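# Four arms sort stickered items into matching-color bins

## Task

Put every item into the container whose color is the same as the color of that item's sticker.

## Robot and tools

Robots: four identical i2rt Big YAM arms named arm1, arm2, arm3 and arm4. Each has six revolute joints, a two-finger gripper and a wrist camera (arm1_cam_wrist and so on). Four fixed room cameras also exist: cam_room_a1, cam_room_a2, cam_room_b1, cam_room_b2. Feet, in the scene frame (metres, quaternion w,x,y,z), each foot facing its own +x: arm1 (-0.644, +1.377, +0.914) q(+0.682, +0.007, +0.004, +0.731); arm2 (-0.655, -0.555, +0.928) q(+0.747, +0.002, +0.000, -0.665); arm3 (+0.651, -1.332, +0.868) q(+0.663, -0.004, -0.006, -0.748); arm4 (+0.648, +0.477, +0.879) q(+0.687, +0.001, +0.003, +0.727). Reach is roughly 1.0 m from the joint1 axis.

Frame: one shared scene frame, origin on the floor, +z up, distances in metres. The 'hand' point sits between the finger pads, about 1 cm short of the tips. In the hand's own axes the fingers point along +z and open and close along y. Printed hand positions can be off, more so at long reach.

Joints (absolute radians unless noted, with the tolerance that counts as done): joint1_rad -2.879..2.879 ±0.045, turns the arm about its foot, positive counter-clockwise from above, 0 = along the foot's +x. joint2_rad 0..3.141 ±0.14, shoulder; 0 has the upper arm pointing back roughly level, larger lifts it up then forward. joint3_rad 0..3.019 ±0.09, elbow; 0 is fully folded, larger opens. joint4_rad -1.692..1.57 ±0.055, hand pitch, positive tilts fingers up. joint5_rad -1.57..1.57 ±0.03, sideways swing, positive toward the arm's right. joint6_rad -2.094..2.094 ±0.035, roll, positive clockwise viewed from behind the hand. gripper_m 0..0.093 ±0.003, fingertip gap in metres.

move: optional keys arm1..arm4 and cameras. Each arm key holds an object for that arm only; an arm not named keeps its previous command. Inside it:
- joints: a dict of absolute targets by name (joint1_rad..joint6_rad, gripper_m). Joints run at their own rates, so the hand may sweep a wide curve.
- target: a list of 7 numbers [x, y, z, qw, qx, qy, qz], an absolute hand pose in the scene frame, same format as the 'hand' line. The hand travels in a straight line from its current hand_target toward it. When target is present, joints may contain only gripper_m.
- speed: top path speed in m/s, 0.002 to 0.5, default 0.25; only allowed with target. Rotation is capped at twice this value in rad/s.
All hand paths in one call finish together, paced by the slowest; each lasts 0.5 to 10 s and is cut off at 10 s; no call exceeds 15 s. The controller clips each step to 100 mm and 20 degrees from the measured hand and solves damped IK, favoring position. Expect errors of a centimetre or more, lag, overshoot of speed near full stretch, and no avoidance of objects or other arms. cameras: list of names, ["all"], or []; omitted means all for an empty call, none otherwise. An empty move returns full state, all images and the scene number.

Results: a 'move' line lists each arm sent a motion with done or its worst status. joint_status and hand_status report how motions ended: off_target (stopped short, may still push), time_out (the arm keeps targets near where it halted and keeps pushing; on_its_own lists joints still moving there), not_followed (a safety check withheld the command; the arm may keep trying). 'joint command not followed' and 'pose unreachable' signal that check; gripper targets still run. on_its_own shows uncommanded behaviour, 'held at' being the current target. Arms listed 'as last shown' were not commanded and show 'not commanded' with older values repeated. The 'pictures' line gives the image order; images can lag state slightly. Joint velocities in rad/s (gripper m/s), 'within noise' means still. Joint torques in N m, positive toward larger joint values, include gravity and offsets; entries 3 and 4 wrap at ±28. hand_target is the hand pose at the held joint targets.

Gripper: empty and closed reads 0.000-0.003. Gripping a rigid item reads up to 0.005 below its width (some up to 0.002 above). Commanding a little under the touch width grips lightly; about 0.005 under gives full force (50-64 N per pad). Soft items get crushed by small targets. To release, command well above the reading.

wait: seconds from 0 to 10, plus optional cameras as in move; nothing new is commanded. zoom_image: camera name and region [x0, y0, x1, y1] in pixels from the image's top-left, at most 504 by 504, only for a camera in the latest images. read_manual: section "licences" returns the URDF licence texts. finished_scene: scene = current scene number; it cannot be undone, the goal must hold without the robots, and after finishing the first scene make no more calls in that reply.

An unknown key makes a call invalid (later calls still run); an out-of-range value is refused, and a refused call, or a stop during one, cancels the remaining move, wait and finished_scene calls in that reply.

Avoid: knocking items off the work area or onto the floor, dropping items from height, letting go of moving items, hard hits on fixed or heavy things. Keep arms apart: hard arm-to-arm presses, including closing a gripper on another arm's fingers, are failures, and the self-collision check may act late. Arms always keep pushing on contact; long pushing, holding loads or staying stretched heats motors (MOTOR HOT at 85 °C, OVER-TEMPERATURE FAULT at 100 °C, where the arm goes limp for 30-60 s and keys read limit_stop_at_motor_heat until resent). Relieve a stalled joint by sending its reported position. Objects may occasionally be nudged by outside pushes. The scene keeps running while replies are composed, and the arms hold their last command meanwhile.

Each tool is called after "Request:" in YAML: its name, and indented under it one key for each argument.

## Session

Request:
move:
  cameras: ["all"]

Scene clock: 0.00 s.
Joint torques (N m): no reading
Motor temperatures (°C): arm1=[22 24 25 23 21 21 21] | arm2=[24 24 24 22 22 20 23] | arm3=[24 24 23 24 24 23 23] | arm4=[23 21 22 22 25 21 24]
Heat: arm1: hottest joint3_rad 25 °C; arm2: hottest joint1_rad 24 °C; arm3: hottest joint1_rad 24 °C; arm4: hottest joint5_rad 25 °C.
Joint velocities: within noise
arm1.joint_positions: joint1_rad=-0.126 joint2_rad=+0.534 joint3_rad=+1.403 joint4_rad=-1.611 joint5_rad=-0.026 joint6_rad=-0.127 gripper_m=+0.09396
arm1.joint_status: not commanded
arm1.hand: x=-0.6307 y=+1.5360 z=+1.4200 quat_wxyz=(-0.298, +0.671, -0.622, -0.272) (m; scene frame)
arm1.hand_target: x=-0.6306 y=+1.5343 z=+1.4312 quat_wxyz=(-0.308, +0.666, -0.618, -0.280) (m; scene frame)
arm1.hand_status: not commanded
arm2.joint_positions: joint1_rad=-0.045 joint2_rad=+0.390 joint3_rad=+1.428 joint4_rad=-1.186 joint5_rad=+0.166 joint6_rad=-0.774 gripper_m=+0.09396
arm2.joint_status: not commanded
arm2.hand: x=-0.6758 y=-0.6937 z=+1.5575 quat_wxyz=(-0.217, -0.319, -0.688, +0.615) (m; scene frame)
arm2.hand_target: x=-0.6762 y=-0.6874 z=+1.5650 quat_wxyz=(-0.221, -0.317, -0.681, +0.622) (m; scene frame)
arm2.hand_status: not commanded
arm3.joint_positions: joint1_rad=+0.075 joint2_rad=+0.276 joint3_rad=+1.523 joint4_rad=-1.599 joint5_rad=-0.185 joint6_rad=-0.597 gripper_m=+0.09396
arm3.joint_status: not commanded
arm3.hand: x=+0.6806 y=-1.3526 z=+1.4445 quat_wxyz=(-0.326, -0.350, -0.735, +0.481) (m; scene frame)
arm3.hand_target: x=+0.6807 y=-1.3504 z=+1.4501 quat_wxyz=(-0.328, -0.347, -0.731, +0.487) (m; scene frame)
arm3.hand_status: not commanded
arm4.joint_positions: joint1_rad=+0.109 joint2_rad=+0.555 joint3_rad=+1.556 joint4_rad=-1.251 joint5_rad=+0.178 joint6_rad=-0.775 gripper_m=+0.09396
arm4.joint_status: not commanded
arm4.hand: x=+0.6523 y=+0.6619 z=+1.5271 quat_wxyz=(-0.572, +0.731, -0.297, -0.221) (m; scene frame)
arm4.hand_target: x=+0.6532 y=+0.6568 z=+1.5356 quat_wxyz=(-0.580, +0.725, -0.296, -0.226) (m; scene frame)
arm4.hand_status: not commanded
pictures: arm1_cam_wrist, arm2_cam_wrist, arm3_cam_wrist, arm4_cam_wrist, cam_room_a1, cam_room_a2, cam_room_b1, cam_room_b2
Images, in order (width x height): arm1_cam_wrist 672x504, arm2_cam_wrist 672x504, arm3_cam_wrist 672x504, arm4_cam_wrist 672x504, cam_room_a1 672x504, cam_room_a2 672x504, cam_room_b1 672x504, cam_room_b2 672x504.

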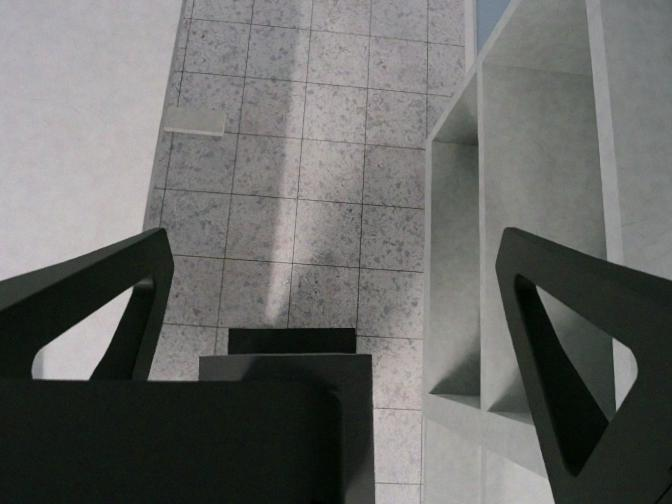

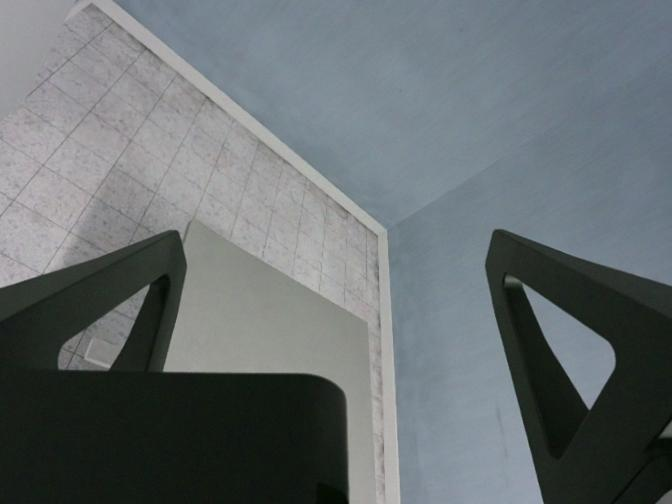

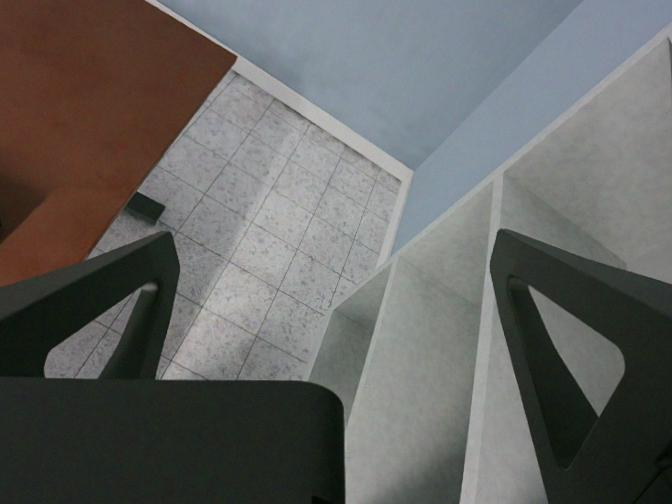

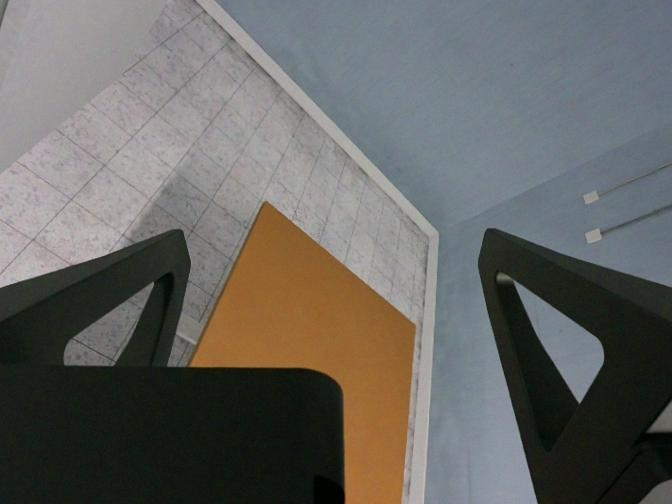

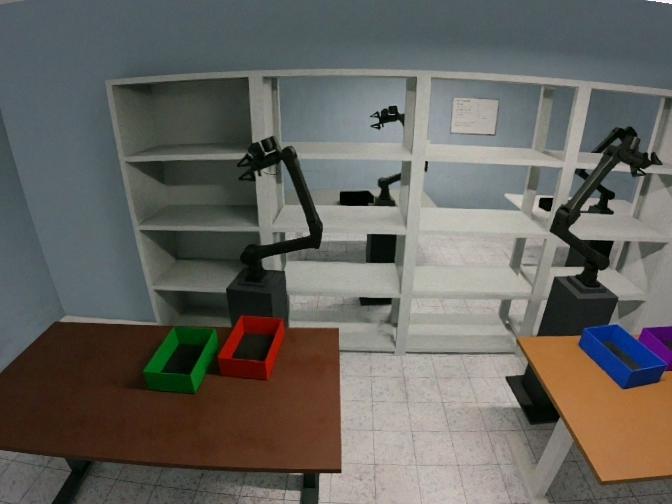

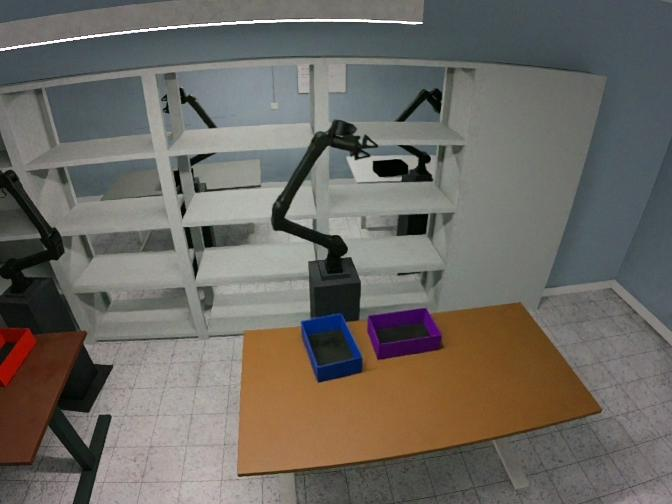

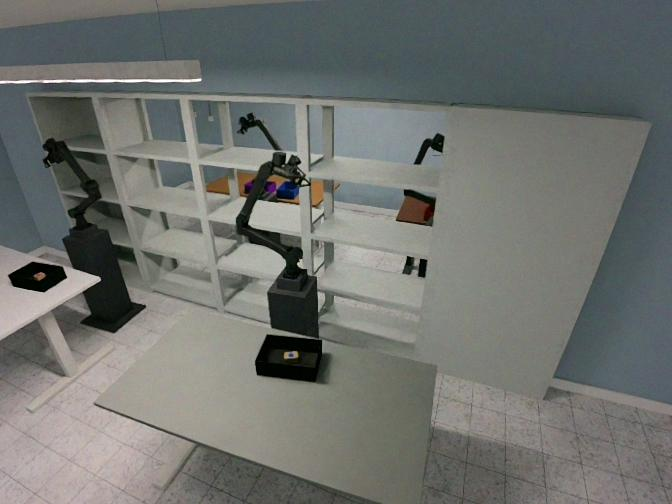

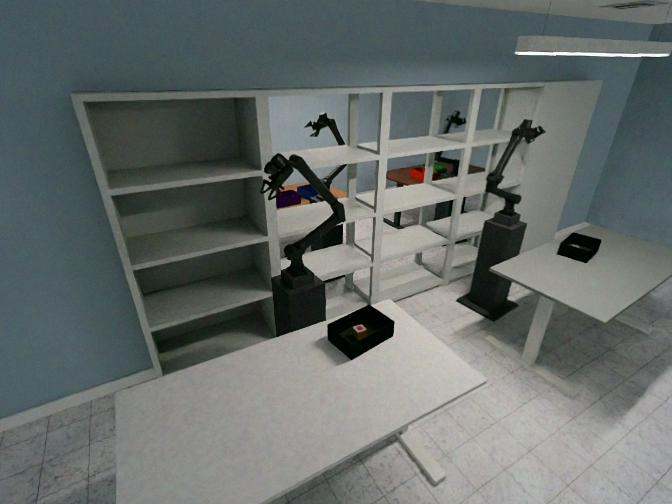

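Request:
zoom_image:
  camera: "cam_room_b2"
  region: [300, 280, 420, 370]

Request:
zoom_image:
  camera: "cam_room_b1"
  region: [230, 310, 350, 400]

Request:
zoom_image:
  camera: "cam_room_b1"
  region: [0, 230, 120, 320]

Request:
zoom_image:
  camera: "cam_room_a1"
  region: [120, 290, 320, 440]

Request:
zoom_image:
  camera: "cam_room_a2"
  region: [270, 280, 470, 430]

Scaled by 4.200.

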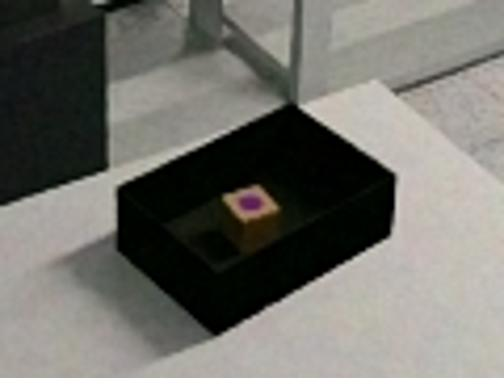

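Scaled by 4.200.

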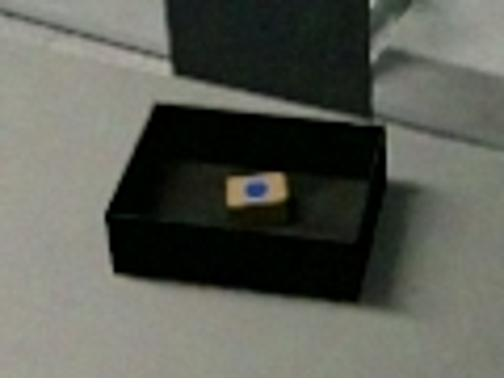

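Scaled by 4.200.

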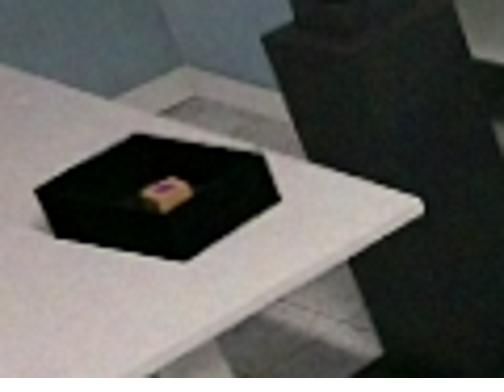

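Scaled by 2.520.

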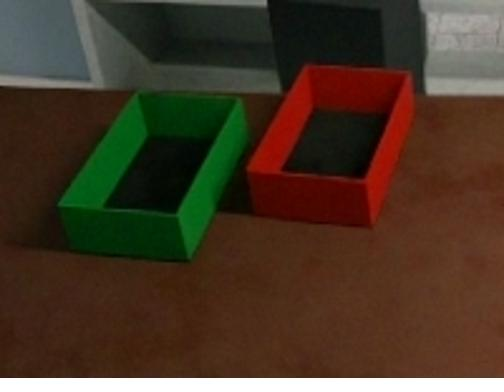

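Scaled by 2.520.

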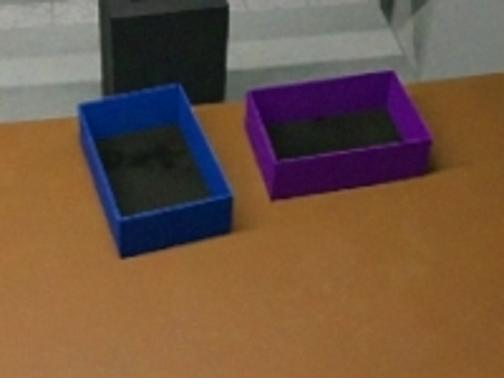

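Request:
move:
  arm1: {"joints": {"joint1_rad": 1.6, "joint2_rad": 1.514, "joint3_rad": 1.475, "joint4_rad": -1.532, "joint5_rad": 0, "joint6_rad": 0}}
  arm2: {"joints": {"joint1_rad": -1.69, "joint2_rad": 1.514, "joint3_rad": 1.475, "joint4_rad": -1.532, "joint5_rad": 0, "joint6_rad": 0}}
  arm4: {"joints": {"joint1_rad": -1.63, "joint2_rad": 1.514, "joint3_rad": 1.475, "joint4_rad": -1.532, "joint5_rad": 0, "joint6_rad": 0}}
  cameras: ["all"]

Scene clock: 71.70 s.
Joint torques (N m): arm1=[-1.79 -12.51 11.88 0.42 0.13 0.06] | arm2=[1.08 -14.33 11.7 0.2 -0.01 0.19] | arm3=[1.26 10.23 5.3 1.98 -0.05 -0.01] | arm4=[1.26 -16.15 8.98 -0.32 0.07 0.15]
Motor temperatures (°C): arm1=[22 24 29 24 21 21 21] | arm2=[24 25 27 23 22 20 23] | arm3=[24 25 24 24 24 23 23] | arm4=[23 22 27 22 24 21 24]
Heat: arm1: hottest joint3_rad 29 °C; arm2: hottest joint3_rad 27 °C; arm3: hottest joint2_rad 25 °C; arm4: hottest joint3_rad 27 °C.
move: arm1 done; arm2 done; arm4 done
Joint velocities: within noise
arm1.joint_positions: joint1_rad=+1.604 joint2_rad=+1.538 joint3_rad=+1.459 joint4_rad=-1.529 joint5_rad=-0.002 joint6_rad=-0.006 gripper_m=+0.09398
arm1.joint_status: all done
arm1.hand: x=-1.0865 y=+1.3314 z=+1.1539 quat_wxyz=(-0.002, +0.999, +0.053, +0.011) (m; scene frame)
arm1.hand_target: x=-1.0876 y=+1.3331 z=+1.1704 quat_wxyz=(-0.002, +0.999, +0.049, -0.008) (m; scene frame)
arm1.hand_status: not commanded
arm2.joint_positions: joint1_rad=-1.696 joint2_rad=+1.505 joint3_rad=+1.467 joint4_rad=-1.520 joint5_rad=+0.000 joint6_rad=-0.013 gripper_m=+0.09397
arm2.joint_status: all done
arm2.hand: x=-1.1051 y=-0.5521 z=+1.1776 quat_wxyz=(+0.002, -1.000, -0.003, +0.005) (m; scene frame)
arm2.hand_target: x=-1.1053 y=-0.5547 z=+1.1770 quat_wxyz=(+0.002, -1.000, +0.001, -0.001) (m; scene frame)
arm2.hand_status: not commanded
arm3: as last shown
arm4.joint_positions: joint1_rad=-1.635 joint2_rad=+1.529 joint3_rad=+1.467 joint4_rad=-1.522 joint5_rad=+0.000 joint6_rad=-0.012 gripper_m=+0.09397
arm4.joint_status: all done
arm4.hand: x=+1.1007 y=+0.4739 z=+1.1171 quat_wxyz=(+0.009, +0.002, -1.000, +0.002) (m; scene frame)
arm4.hand_target: x=+1.0988 y=+0.4766 z=+1.1267 quat_wxyz=(+0.002, -0.001, -1.000, +0.002) (m; scene frame)
arm4.hand_status: not commanded
pictures: arm1_cam_wrist, arm2_cam_wrist, arm3_cam_wrist, arm4_cam_wrist, cam_room_a1, cam_room_a2, cam_room_b1, cam_room_b2
Images, in order (width x height): arm1_cam_wrist 672x504, arm2_cam_wrist 672x504, arm3_cam_wrist 672x504, arm4_cam_wrist 672x504, cam_room_a1 672x504, cam_room_a2 672x504, cam_room_b1 672x504, cam_room_b2 672x504.

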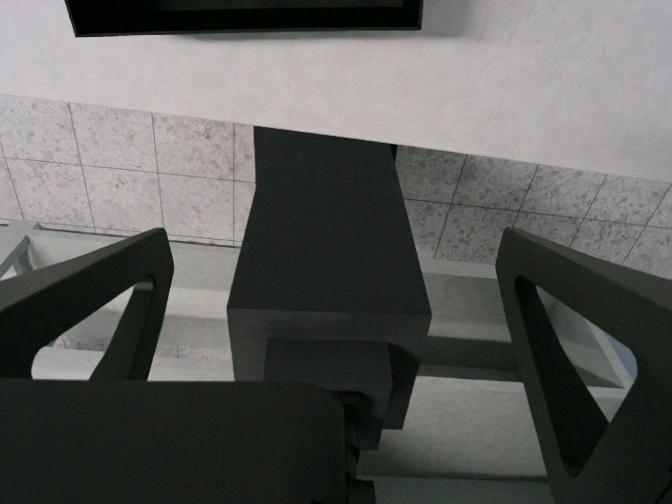

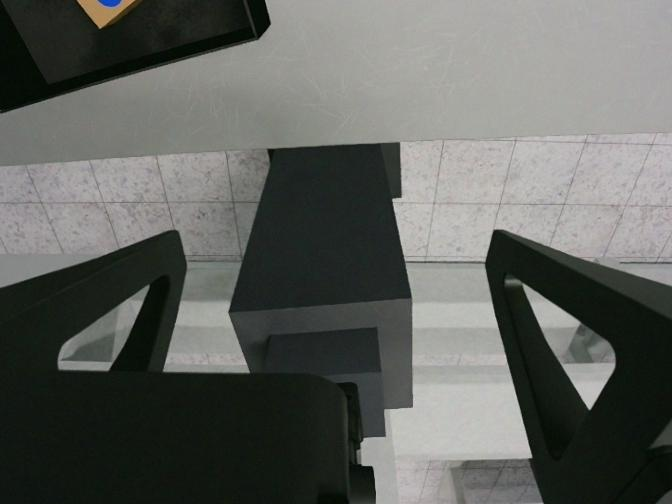

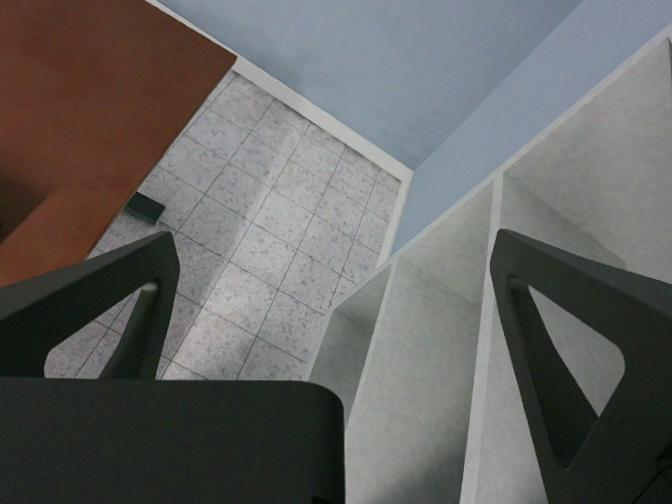

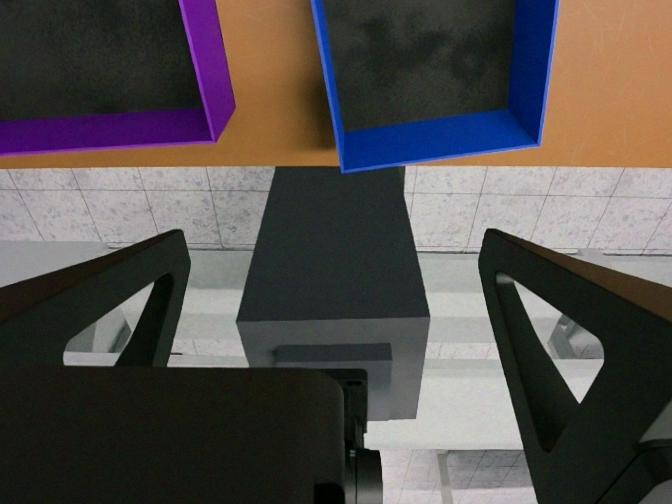

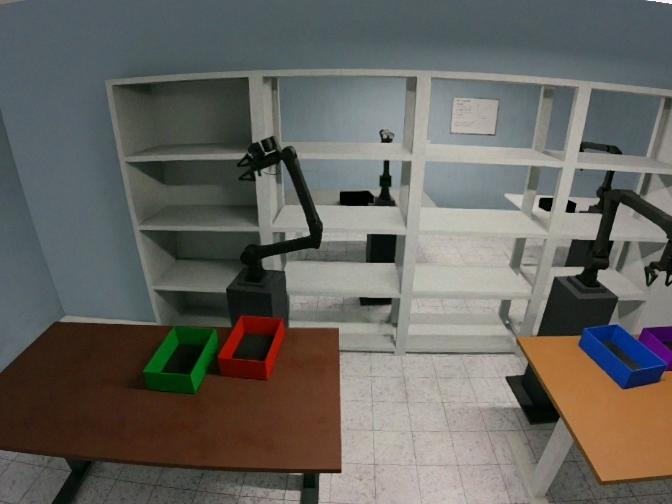

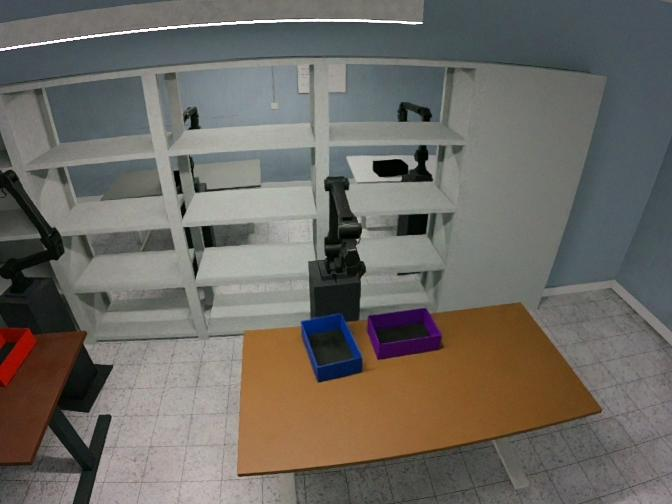

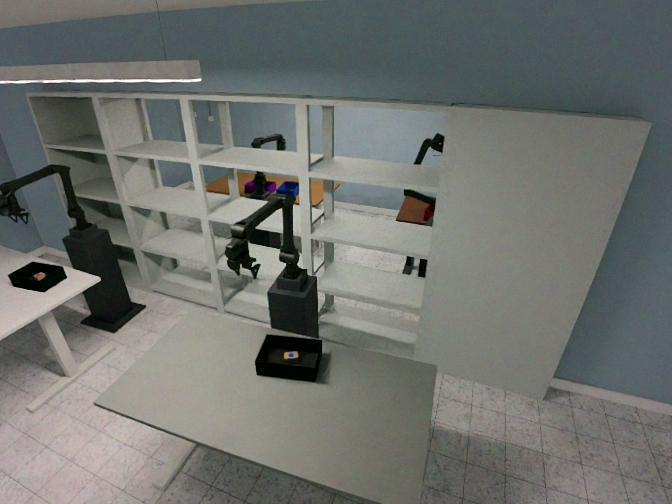

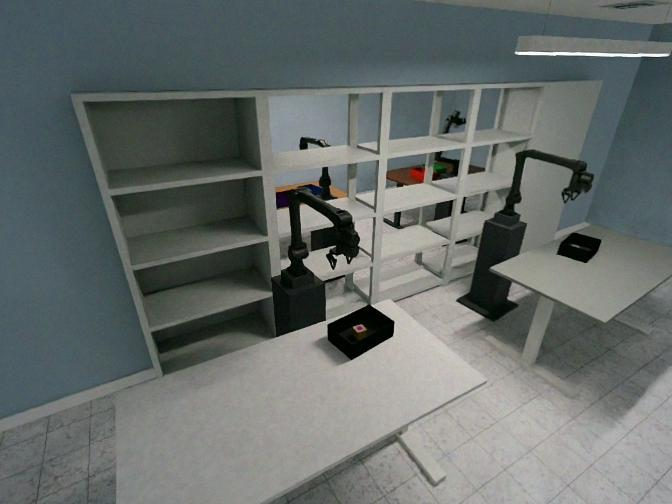

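Request:
zoom_image:
  camera: "arm4_cam_wrist"
  region: [200, 140, 460, 504]

Request:
zoom_image:
  camera: "cam_room_a2"
  region: [220, 150, 460, 400]

Request:
zoom_image:
  camera: "cam_room_b2"
  region: [230, 70, 530, 370]

Scaled by 1.385.

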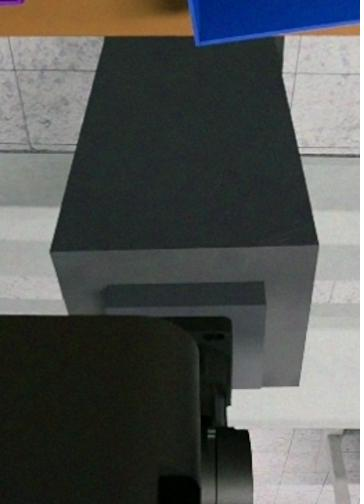

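Scaled by 2.016.

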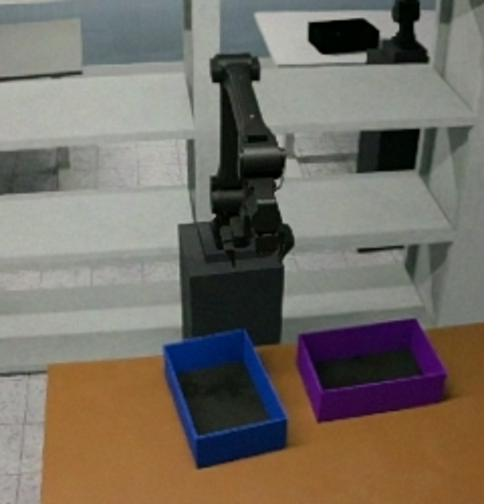

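Scaled by 1.680.

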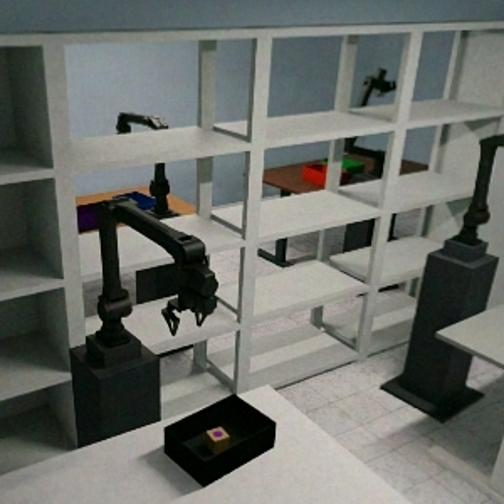

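Request:
move:
  arm1: {"joints": {"joint2_rad": 1.933, "joint3_rad": 2.03, "joint4_rad": -1.668}}
  arm2: {"joints": {"joint2_rad": 1.933, "joint3_rad": 2.03, "joint4_rad": -1.668}}
  arm4: {"joints": {"joint2_rad": 1.933, "joint3_rad": 2.03, "joint4_rad": -1.668}}
  cameras: ["arm1_cam_wrist", "arm2_cam_wrist", "arm4_cam_wrist"]

Scene clock: 104.63 s.
Joint torques (N m): arm1=[-1.61 -17.55 14.68 0.03 0.09 0.1] | arm2=[1.14 -21.6 14.64 0.21 -0.02 0.19] | arm3=[1.14 10.11 5.37 1.94 -0.04 -0.01] | arm4=[1.03 -22.12 11.33 -0.31 0.05 0.15]
Motor temperatures (°C): arm1=[22 25 31 23 21 21 21] | arm2=[24 25 29 22 22 20 23] | arm3=[24 25 25 24 24 23 23] | arm4=[23 23 29 22 24 21 24]
Heat: arm1: hottest joint3_rad 31 °C; arm2: hottest joint3_rad 29 °C; arm3: hottest joint2_rad 25 °C; arm4: hottest joint3_rad 29 °C.
move: arm1 done; arm2 done; arm4 done
Joint velocities: within noise
arm1.joint_positions: joint1_rad=+1.604 joint2_rad=+1.951 joint3_rad=+1.979 joint4_rad=-1.659 joint5_rad=-0.002 joint6_rad=-0.006 gripper_m=+0.09398
arm1.joint_status: all done
arm1.hand: x=-1.2295 y=+1.3168 z=+1.1434 quat_wxyz=(-0.002, +0.998, +0.053, +0.022) (m; scene frame)
arm1.hand_target: x=-1.2365 y=+1.3185 z=+1.1729 quat_wxyz=(-0.002, +0.999, +0.049, -0.008) (m; scene frame)
arm1.hand_status: not commanded
arm2.joint_positions: joint1_rad=-1.696 joint2_rad=+1.927 joint3_rad=+1.985 joint4_rad=-1.659 joint5_rad=+0.000 joint6_rad=-0.013 gripper_m=+0.09397
arm2.joint_status: all done
arm2.hand: x=-1.2469 y=-0.5509 z=+1.1628 quat_wxyz=(+0.001, -1.000, -0.003, -0.016) (m; scene frame)
arm2.hand_target: x=-1.2551 y=-0.5543 z=+1.1765 quat_wxyz=(+0.002, -1.000, +0.001, -0.001) (m; scene frame)
arm2.hand_status: not commanded
arm3: as last shown
arm4.joint_positions: joint1_rad=-1.635 joint2_rad=+1.935 joint3_rad=+1.990 joint4_rad=-1.660 joint5_rad=+0.000 joint6_rad=-0.012 gripper_m=+0.09397
arm4.joint_status: all done
arm4.hand: x=+1.2421 y=+0.4728 z=+1.1095 quat_wxyz=(+0.019, +0.002, -1.000, +0.002) (m; scene frame)
arm4.hand_target: x=+1.2487 y=+0.4762 z=+1.1260 quat_wxyz=(+0.002, -0.001, -1.000, +0.002) (m; scene frame)
arm4.hand_status: not commanded
pictures: arm1_cam_wrist, arm2_cam_wrist, arm4_cam_wrist
Images, in order (width x height): arm1_cam_wrist 672x504, arm2_cam_wrist 672x504, arm4_cam_wrist 672x504.

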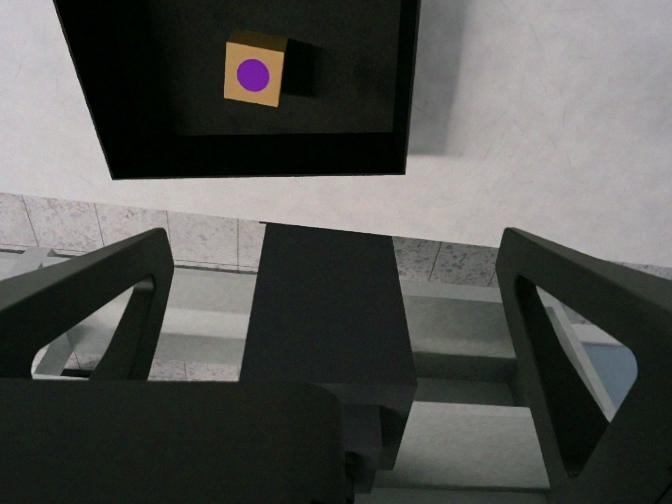

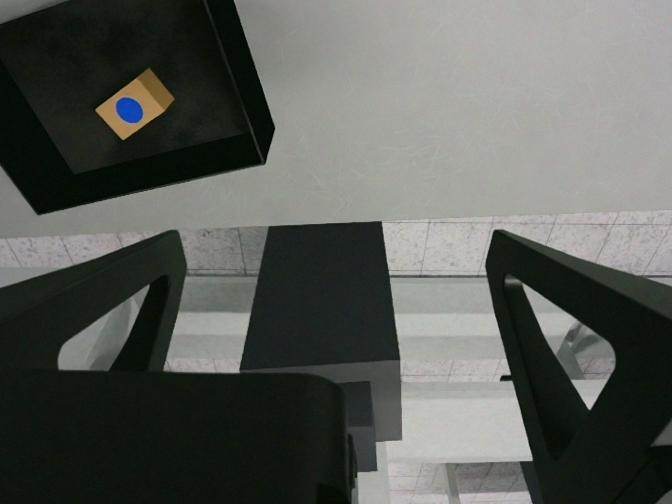

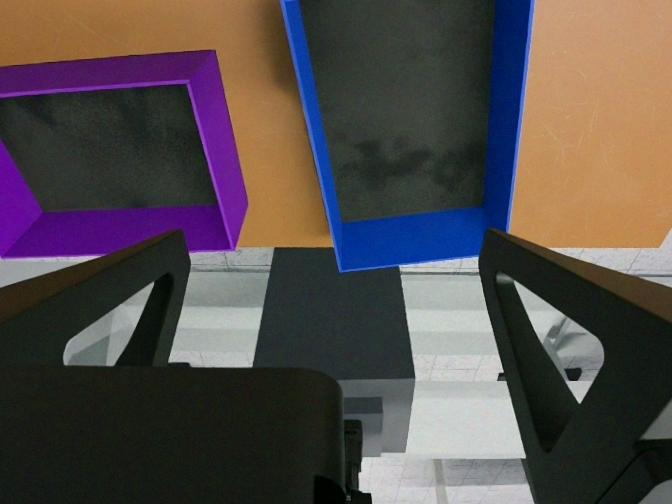

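Request:
zoom_image:
  camera: "arm2_cam_wrist"
  region: [0, 0, 280, 210]

Request:
zoom_image:
  camera: "arm1_cam_wrist"
  region: [140, 0, 420, 210]

Scaled by 1.800.

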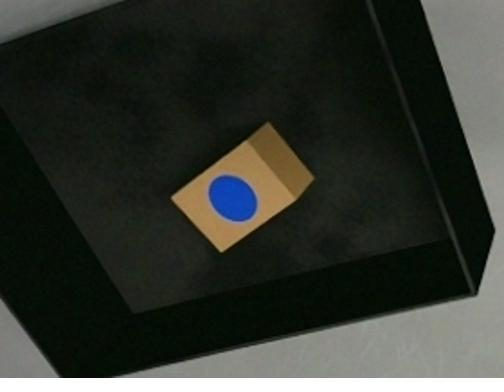

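Scaled by 1.800.

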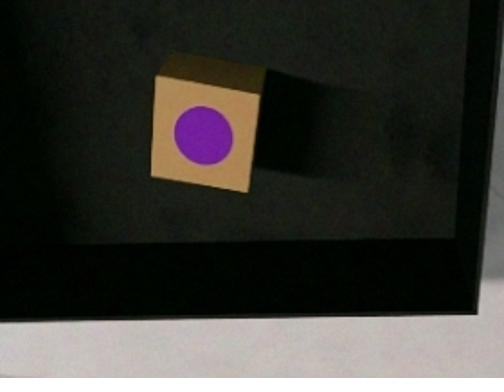

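Request:
move:
  arm4: {"joints": {"joint1_rad": 0.9, "joint2_rad": 0.6, "joint3_rad": 1.0, "joint4_rad": -0.2}}
  arm1: {"target": [-1.152, 1.2515, 1.03, 0, -0.99923, 0.03926, 0]}
  arm2: {"target": [-1.143, -0.76, 1.03, 0, 0.9736, 0.2284, 0]}
  cameras: ["arm1_cam_wrist", "arm2_cam_wrist", "arm4_cam_wrist"]

Scene clock: 213.33 s.
Joint torques (N m): arm1=[-2.08 -15.97 10.1 0.72 0.06 0.11] | arm2=[0.03 -20.01 9.48 1.21 -0.06 -0.07] | arm3=[1.08 10.17 5.34 1.98 -0.05 -0.01] | arm4=[1.14 -0.38 8.85 1.99 0.2 0.11]
Motor temperatures (°C): arm1=[22 28 38 23 21 21 21] | arm2=[24 27 34 22 22 20 23] | arm3=[24 25 25 24 24 23 23] | arm4=[23 28 34 22 24 21 24]
Heat: arm1: hottest joint3_rad 38 °C; arm2: hottest joint3_rad 34 °C; arm3: hottest joint2_rad 25 °C; arm4: hottest joint3_rad 34 °C.
move: arm1 off_target; arm2 done; arm4 done
Joint velocities: within noise
arm1.joint_positions: joint1_rad=+1.738 joint2_rad=+1.815 joint3_rad=+1.435 joint4_rad=-1.252 joint5_rad=-0.007 joint6_rad=+0.311 gripper_m=+0.09398
arm1.joint_status: not commanded
arm1.hand: x=-1.1465 y=+1.2553 z=+1.0142 quat_wxyz=(-0.006, +0.999, -0.038, +0.023) (m; scene frame)
arm1.hand_target: x=-1.1517 y=+1.2515 z=+1.0299 quat_wxyz=(+0.000, +0.999, -0.039, +0.000) (m; scene frame)
arm1.hand_status: off_target (0.017 m and 2.7 deg from the pose sent, 0.152 m and 10.9 deg at the start)
arm2.joint_positions: joint1_rad=-1.282 joint2_rad=+1.797 joint3_rad=+1.442 joint4_rad=-1.223 joint5_rad=-0.001 joint6_rad=-0.050 gripper_m=+0.09397
arm2.joint_status: not commanded
arm2.hand: x=-1.1416 y=-0.7642 z=+1.0299 quat_wxyz=(+0.001, -0.974, -0.226, -0.005) (m; scene frame)
arm2.hand_target: x=-1.1430 y=-0.7601 z=+1.0301 quat_wxyz=(+0.000, -0.974, -0.228, +0.000) (m; scene frame)
arm2.hand_status: done (0.004 m and 0.7 deg from the pose sent, 0.269 m and 26.2 deg at the start)
arm3: as last shown
arm4.joint_positions: joint1_rad=+0.896 joint2_rad=+0.598 joint3_rad=+1.004 joint4_rad=-0.217 joint5_rad=-0.003 joint6_rad=-0.011 gripper_m=+0.09399
arm4.joint_status: all done
arm4.hand: x=+0.3722 y=+0.6772 z=+1.4773 quat_wxyz=(-0.236, +0.607, -0.191, -0.734) (m; scene frame)
arm4.hand_target: x=+0.3708 y=+0.6774 z=+1.4780 quat_wxyz=(-0.232, +0.602, -0.193, -0.739) (m; scene frame)
arm4.hand_status: not commanded
pictures: arm1_cam_wrist, arm2_cam_wrist, arm4_cam_wrist
Images, in order (width x height): arm1_cam_wrist 672x504, arm2_cam_wrist 672x504, arm4_cam_wrist 672x504.

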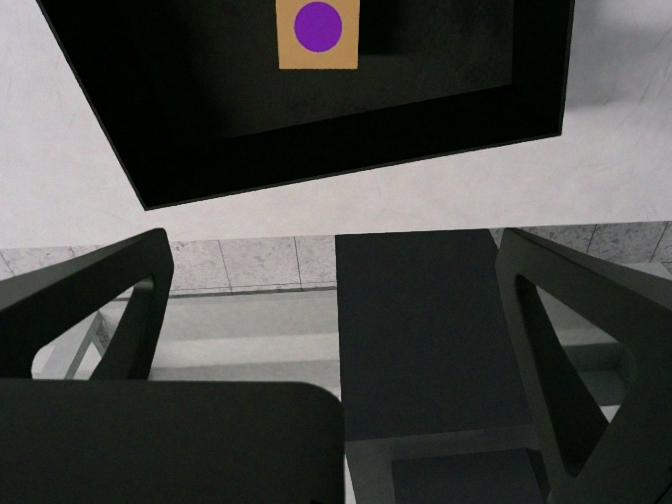

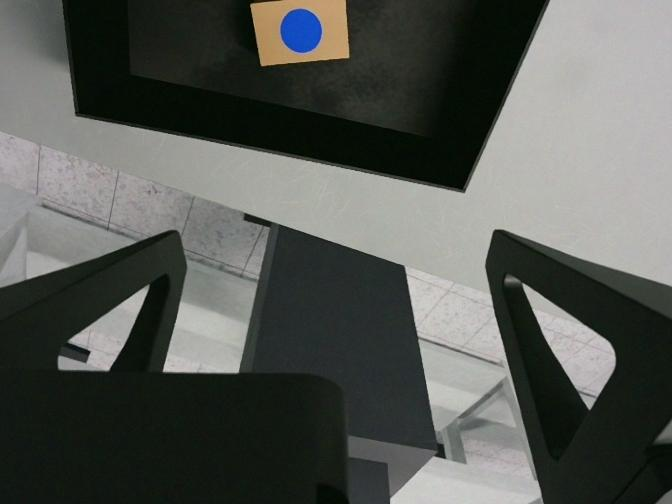

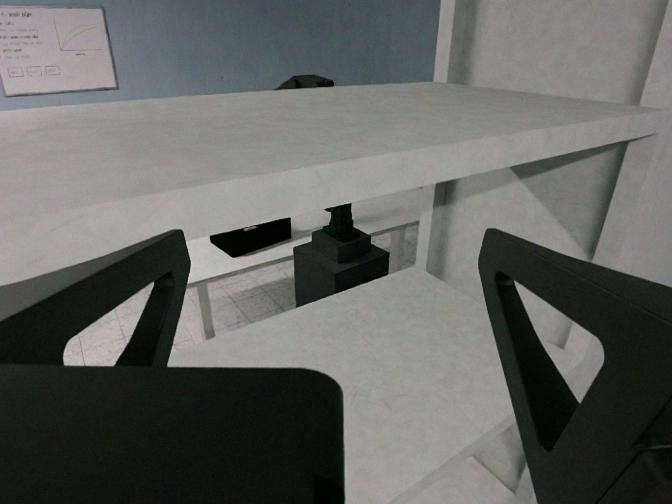

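Request:
zoom_image:
  camera: "arm4_cam_wrist"
  region: [380, 0, 672, 220]

Request:
zoom_image:
  camera: "arm4_cam_wrist"
  region: [180, 170, 672, 504]

Request:
zoom_image:
  camera: "arm4_cam_wrist"
  region: [0, 0, 300, 300]

Scaled by 1.726.

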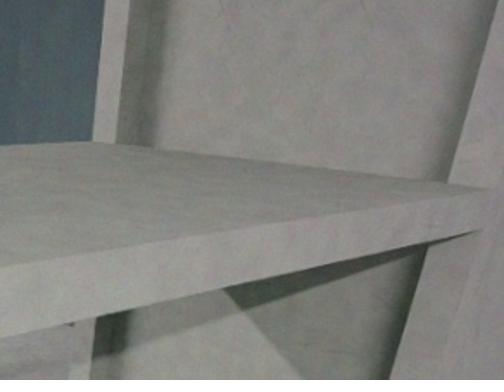

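Scaled by 1.024.

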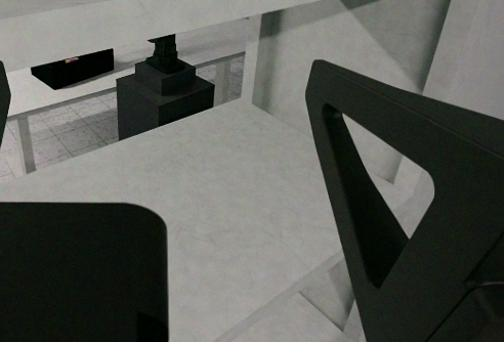

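Scaled by 1.680.

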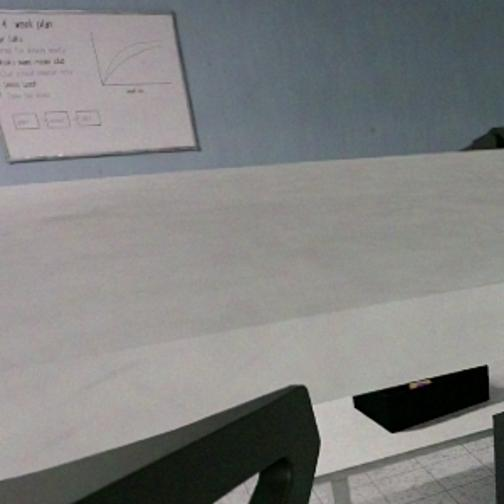

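Request:
move:
  arm1: {"target": [-1.143, 1.242, 0.90, 0.0099, -0.9652, 0.0371, 0.2586]}
  arm2: {"target": [-1.134, -0.791, 0.90, 0.0707, 0.9292, 0.2638, -0.249]}
  cameras: ["arm1_cam_wrist", "arm2_cam_wrist", "cam_room_b1", "cam_room_b2"]

Scene clock: 331.00 s.
Joint torques (N m): arm1=[-0.79 -10.46 8.09 1.8 0.27 0.07] | arm2=[1.44 -14.1 7.54 2.5 -0.22 -0.07] | arm3=[1.26 10.05 5.34 1.96 -0.05 -0.01] | arm4=[0.67 -0.15 8.75 2.02 0.24 0.14]
Motor temperatures (°C): arm1=[22 27 34 23 21 21 21] | arm2=[24 29 31 22 22 20 23] | arm3=[24 25 25 24 24 23 23] | arm4=[23 23 34 22 24 21 24]
Heat: arm1: hottest joint3_rad 34 °C; arm2: hottest joint3_rad 31 °C; arm3: hottest joint2_rad 25 °C; arm4: hottest joint3_rad 34 °C.
move: arm1 done; arm2 off_target
Joint velocities: within noise
arm1.joint_positions: joint1_rad=+1.824 joint2_rad=+1.747 joint3_rad=+0.880 joint4_rad=-0.242 joint5_rad=+0.190 joint6_rad=+0.353 gripper_m=+0.09398
arm1.joint_status: not commanded
arm1.hand: x=-1.1397 y=+1.2471 z=+0.9023 quat_wxyz=(-0.013, +0.967, -0.037, -0.253) (m; scene frame)
arm1.hand_target: x=-1.1428 y=+1.2420 z=+0.9000 quat_wxyz=(-0.010, +0.965, -0.037, -0.258) (m; scene frame)
arm1.hand_status: done (0.006 m and 0.7 deg from the pose sent, 0.115 m and 32.5 deg at the start)
arm2.joint_positions: joint1_rad=-1.258 joint2_rad=+1.759 joint3_rad=+0.906 joint4_rad=-0.173 joint5_rad=-0.056 joint6_rad=-0.084 gripper_m=+0.09397
arm2.joint_status: not commanded
arm2.hand: x=-1.1410 y=-0.7883 z=+0.9165 quat_wxyz=(-0.071, -0.930, -0.252, +0.259) (m; scene frame)
arm2.hand_target: x=-1.1335 y=-0.7906 z=+0.9005 quat_wxyz=(-0.071, -0.929, -0.264, +0.249) (m; scene frame)
arm2.hand_status: off_target (0.018 m and 1.7 deg from the pose sent, 0.133 m and 31.1 deg at the start)
arm3, arm4: as last shown
pictures: arm1_cam_wrist, arm2_cam_wrist, cam_room_b1, cam_room_b2
Images, in order (width x height): arm1_cam_wrist 672x504, arm2_cam_wrist 672x504, cam_room_b1 672x504, cam_room_b2 672x504.

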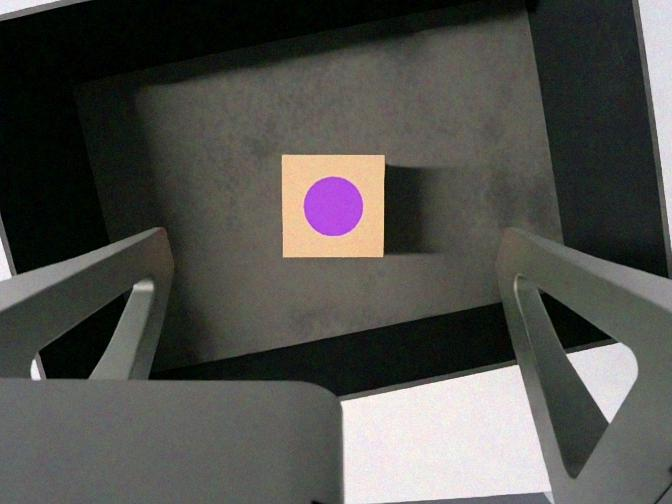

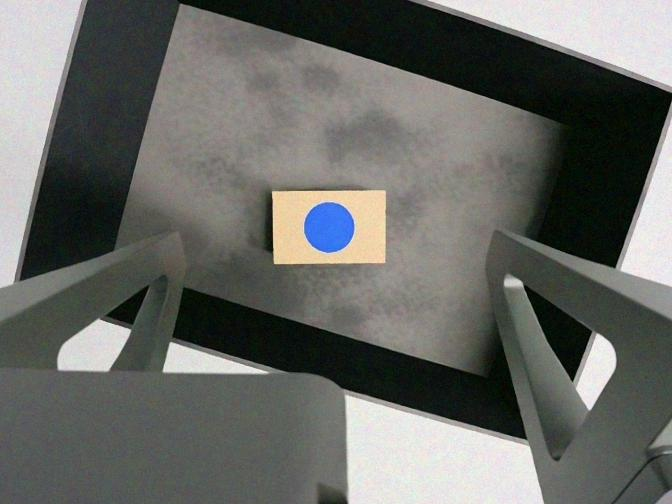

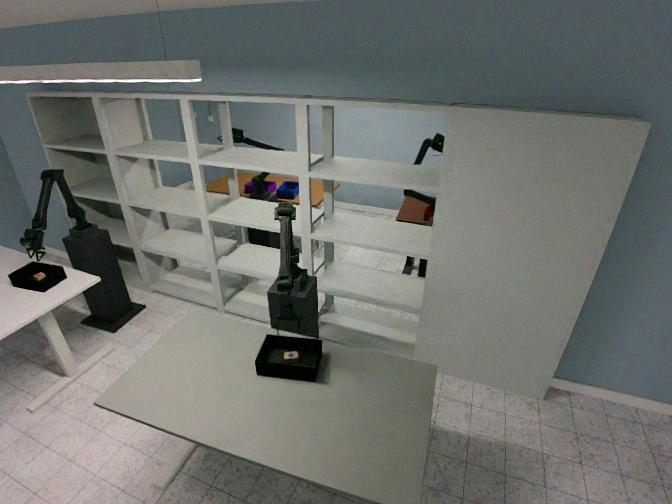

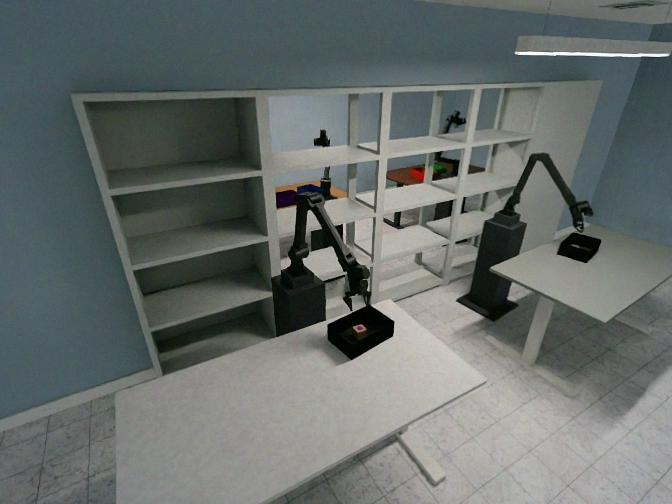

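Request:
move:
  arm1: {"target": [-1.1495, 1.2405, 0.735, 0.0099, -0.9652, 0.0371, 0.2586], "speed": 0.15}
  arm2: {"target": [-1.1315, -0.7943, 0.75, -0.0685, -0.9314, -0.2557, 0.2496], "speed": 0.15}
  cameras: ["arm1_cam_wrist", "arm2_cam_wrist"]

Scene clock: 360.67 s.
Joint torques (N m): arm1=[-1.03 -12.63 5.65 1.77 0.16 0.08] | arm2=[1.85 -14.39 5.75 2.14 0.21 0.03] | arm3=[1.26 10.05 5.34 1.96 -0.05 -0.01] | arm4=[0.85 -0.5 8.76 2 0.21 0.17]
Motor temperatures (°C): arm1=[21 27 32 23 21 21 21] | arm2=[24 27 30 22 22 20 23] | arm3=[24 25 25 24 24 23 23] | arm4=[23 22 34 22 24 21 24]
Heat: arm1: hottest joint3_rad 32 °C; arm2: hottest joint3_rad 30 °C; arm3: hottest joint2_rad 25 °C; arm4: hottest joint3_rad 34 °C.
move: arm1 off_target; arm2 off_target
Joint velocities: within noise
arm1.joint_positions: joint1_rad=+1.824 joint2_rad=+2.190 joint3_rad=+0.897 joint4_rad=+0.164 joint5_rad=+0.193 joint6_rad=+0.353 gripper_m=+0.09398
arm1.joint_status: not commanded
arm1.hand: x=-1.1376 y=+1.2497 z=+0.7323 quat_wxyz=(-0.018, +0.969, -0.036, -0.245) (m; scene frame)
arm1.hand_target: x=-1.1492 y=+1.2405 z=+0.7354 quat_wxyz=(-0.010, +0.965, -0.037, -0.259) (m; scene frame)
arm1.hand_status: off_target (0.015 m and 1.9 deg from the pose sent, 0.168 m and 0.7 deg at the start)
arm2.joint_positions: joint1_rad=-1.248 joint2_rad=+2.134 joint3_rad=+0.903 joint4_rad=+0.212 joint5_rad=-0.050 joint6_rad=-0.068 gripper_m=+0.09397
arm2.joint_status: not commanded
arm2.hand: x=-1.1389 y=-0.7915 z=+0.7699 quat_wxyz=(-0.072, -0.930, -0.249, +0.262) (m; scene frame)
arm2.hand_target: x=-1.1309 y=-0.7939 z=+0.7509 quat_wxyz=(-0.068, -0.931, -0.256, +0.250) (m; scene frame)
arm2.hand_status: off_target (0.021 m and 1.7 deg from the pose sent, 0.167 m and 1.2 deg at the start)
arm3, arm4: as last shown
pictures: arm1_cam_wrist, arm2_cam_wrist
Images, in order (width x height): arm1_cam_wrist 672x504, arm2_cam_wrist 672x504.

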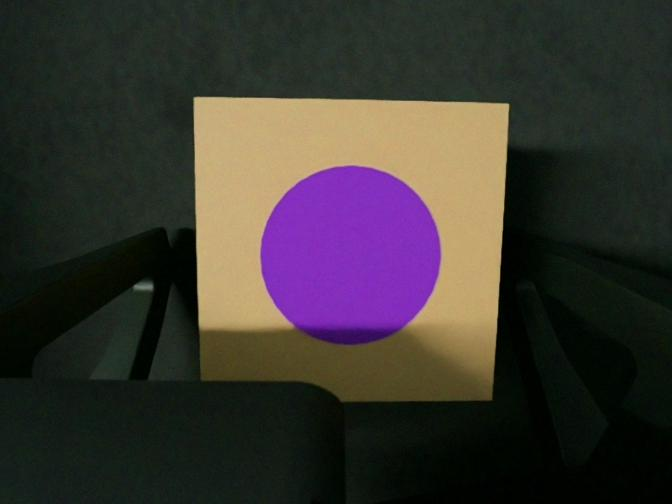

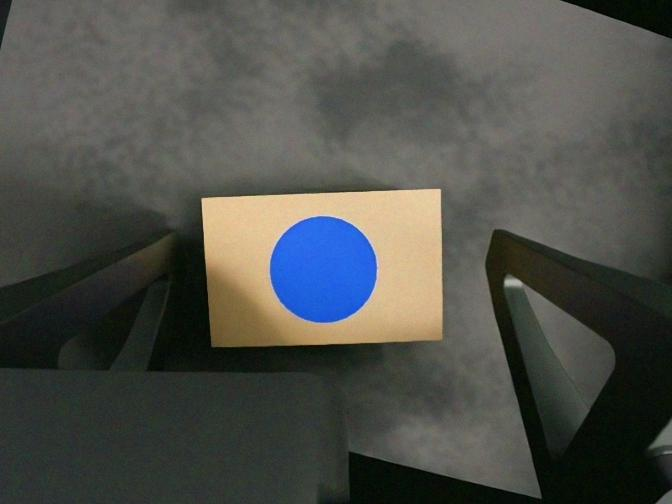

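Request:
move:
  arm1: {"joints": {"gripper_m": 0.052}}
  arm2: {"target": [-1.123, -0.7944, 0.716, -0.0724, -0.9274, -0.2703, 0.2485], "speed": 0.15}
  cameras: ["arm1_cam_wrist", "arm2_cam_wrist"]

Scene clock: 378.17 s.
Joint torques (N m): arm1=[-1.03 -13.27 5.49 1.83 0.14 0.08] | arm2=[1.67 -14.86 4.93 2 -0.29 -0.05] | arm3=[1.26 10.05 5.37 1.95 -0.05 -0.01] | arm4=[0.91 -0.03 8.84 1.96 0.17 0.12]
Motor temperatures (°C): arm1=[21 27 31 23 21 21 21] | arm2=[24 27 29 22 22 20 23] | arm3=[24 25 25 24 24 23 23] | arm4=[23 22 34 22 24 21 24]
Heat: arm1: hottest joint3_rad 31 °C; arm2: hottest joint3_rad 29 °C; arm3: hottest joint2_rad 25 °C; arm4: hottest joint3_rad 34 °C.
move: arm1 done; arm2 off_target
Joint velocities: within noise
arm1.joint_positions: joint1_rad=+1.824 joint2_rad=+2.190 joint3_rad=+0.897 joint4_rad=+0.164 joint5_rad=+0.193 joint6_rad=+0.355 gripper_m=+0.05318
arm1.joint_status: all done
arm1.hand: x=-1.1376 y=+1.2496 z=+0.7323 quat_wxyz=(-0.017, +0.969, -0.037, -0.245) (m; scene frame)
arm1.hand_target: x=-1.1492 y=+1.2405 z=+0.7354 quat_wxyz=(-0.010, +0.965, -0.037, -0.259) (m; scene frame)
arm1.hand_status: not commanded
arm2.joint_positions: joint1_rad=-1.245 joint2_rad=+2.223 joint3_rad=+0.910 joint4_rad=+0.297 joint5_rad=-0.053 joint6_rad=-0.085 gripper_m=+0.09397
arm2.joint_status: not commanded
arm2.hand: x=-1.1333 y=-0.7911 z=+0.7368 quat_wxyz=(-0.073, -0.927, -0.258, +0.264) (m; scene frame)
arm2.hand_target: x=-1.1225 y=-0.7938 z=+0.7170 quat_wxyz=(-0.072, -0.927, -0.270, +0.249) (m; scene frame)
arm2.hand_status: off_target (0.023 m and 2.3 deg from the pose sent, 0.056 m and 3.0 deg at the start)
arm3, arm4: as last shown
pictures: arm1_cam_wrist, arm2_cam_wrist
Images, in order (width x height): arm1_cam_wrist 672x504, arm2_cam_wrist 672x504.

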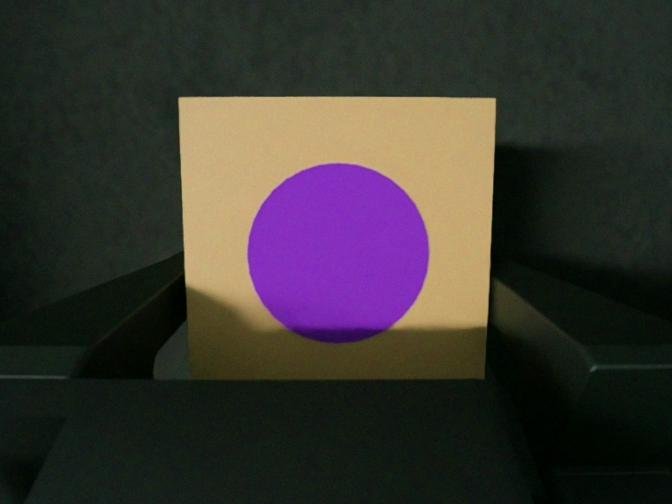

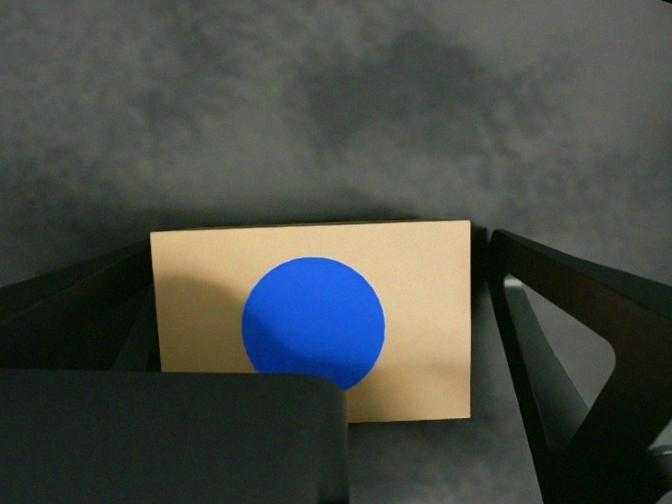

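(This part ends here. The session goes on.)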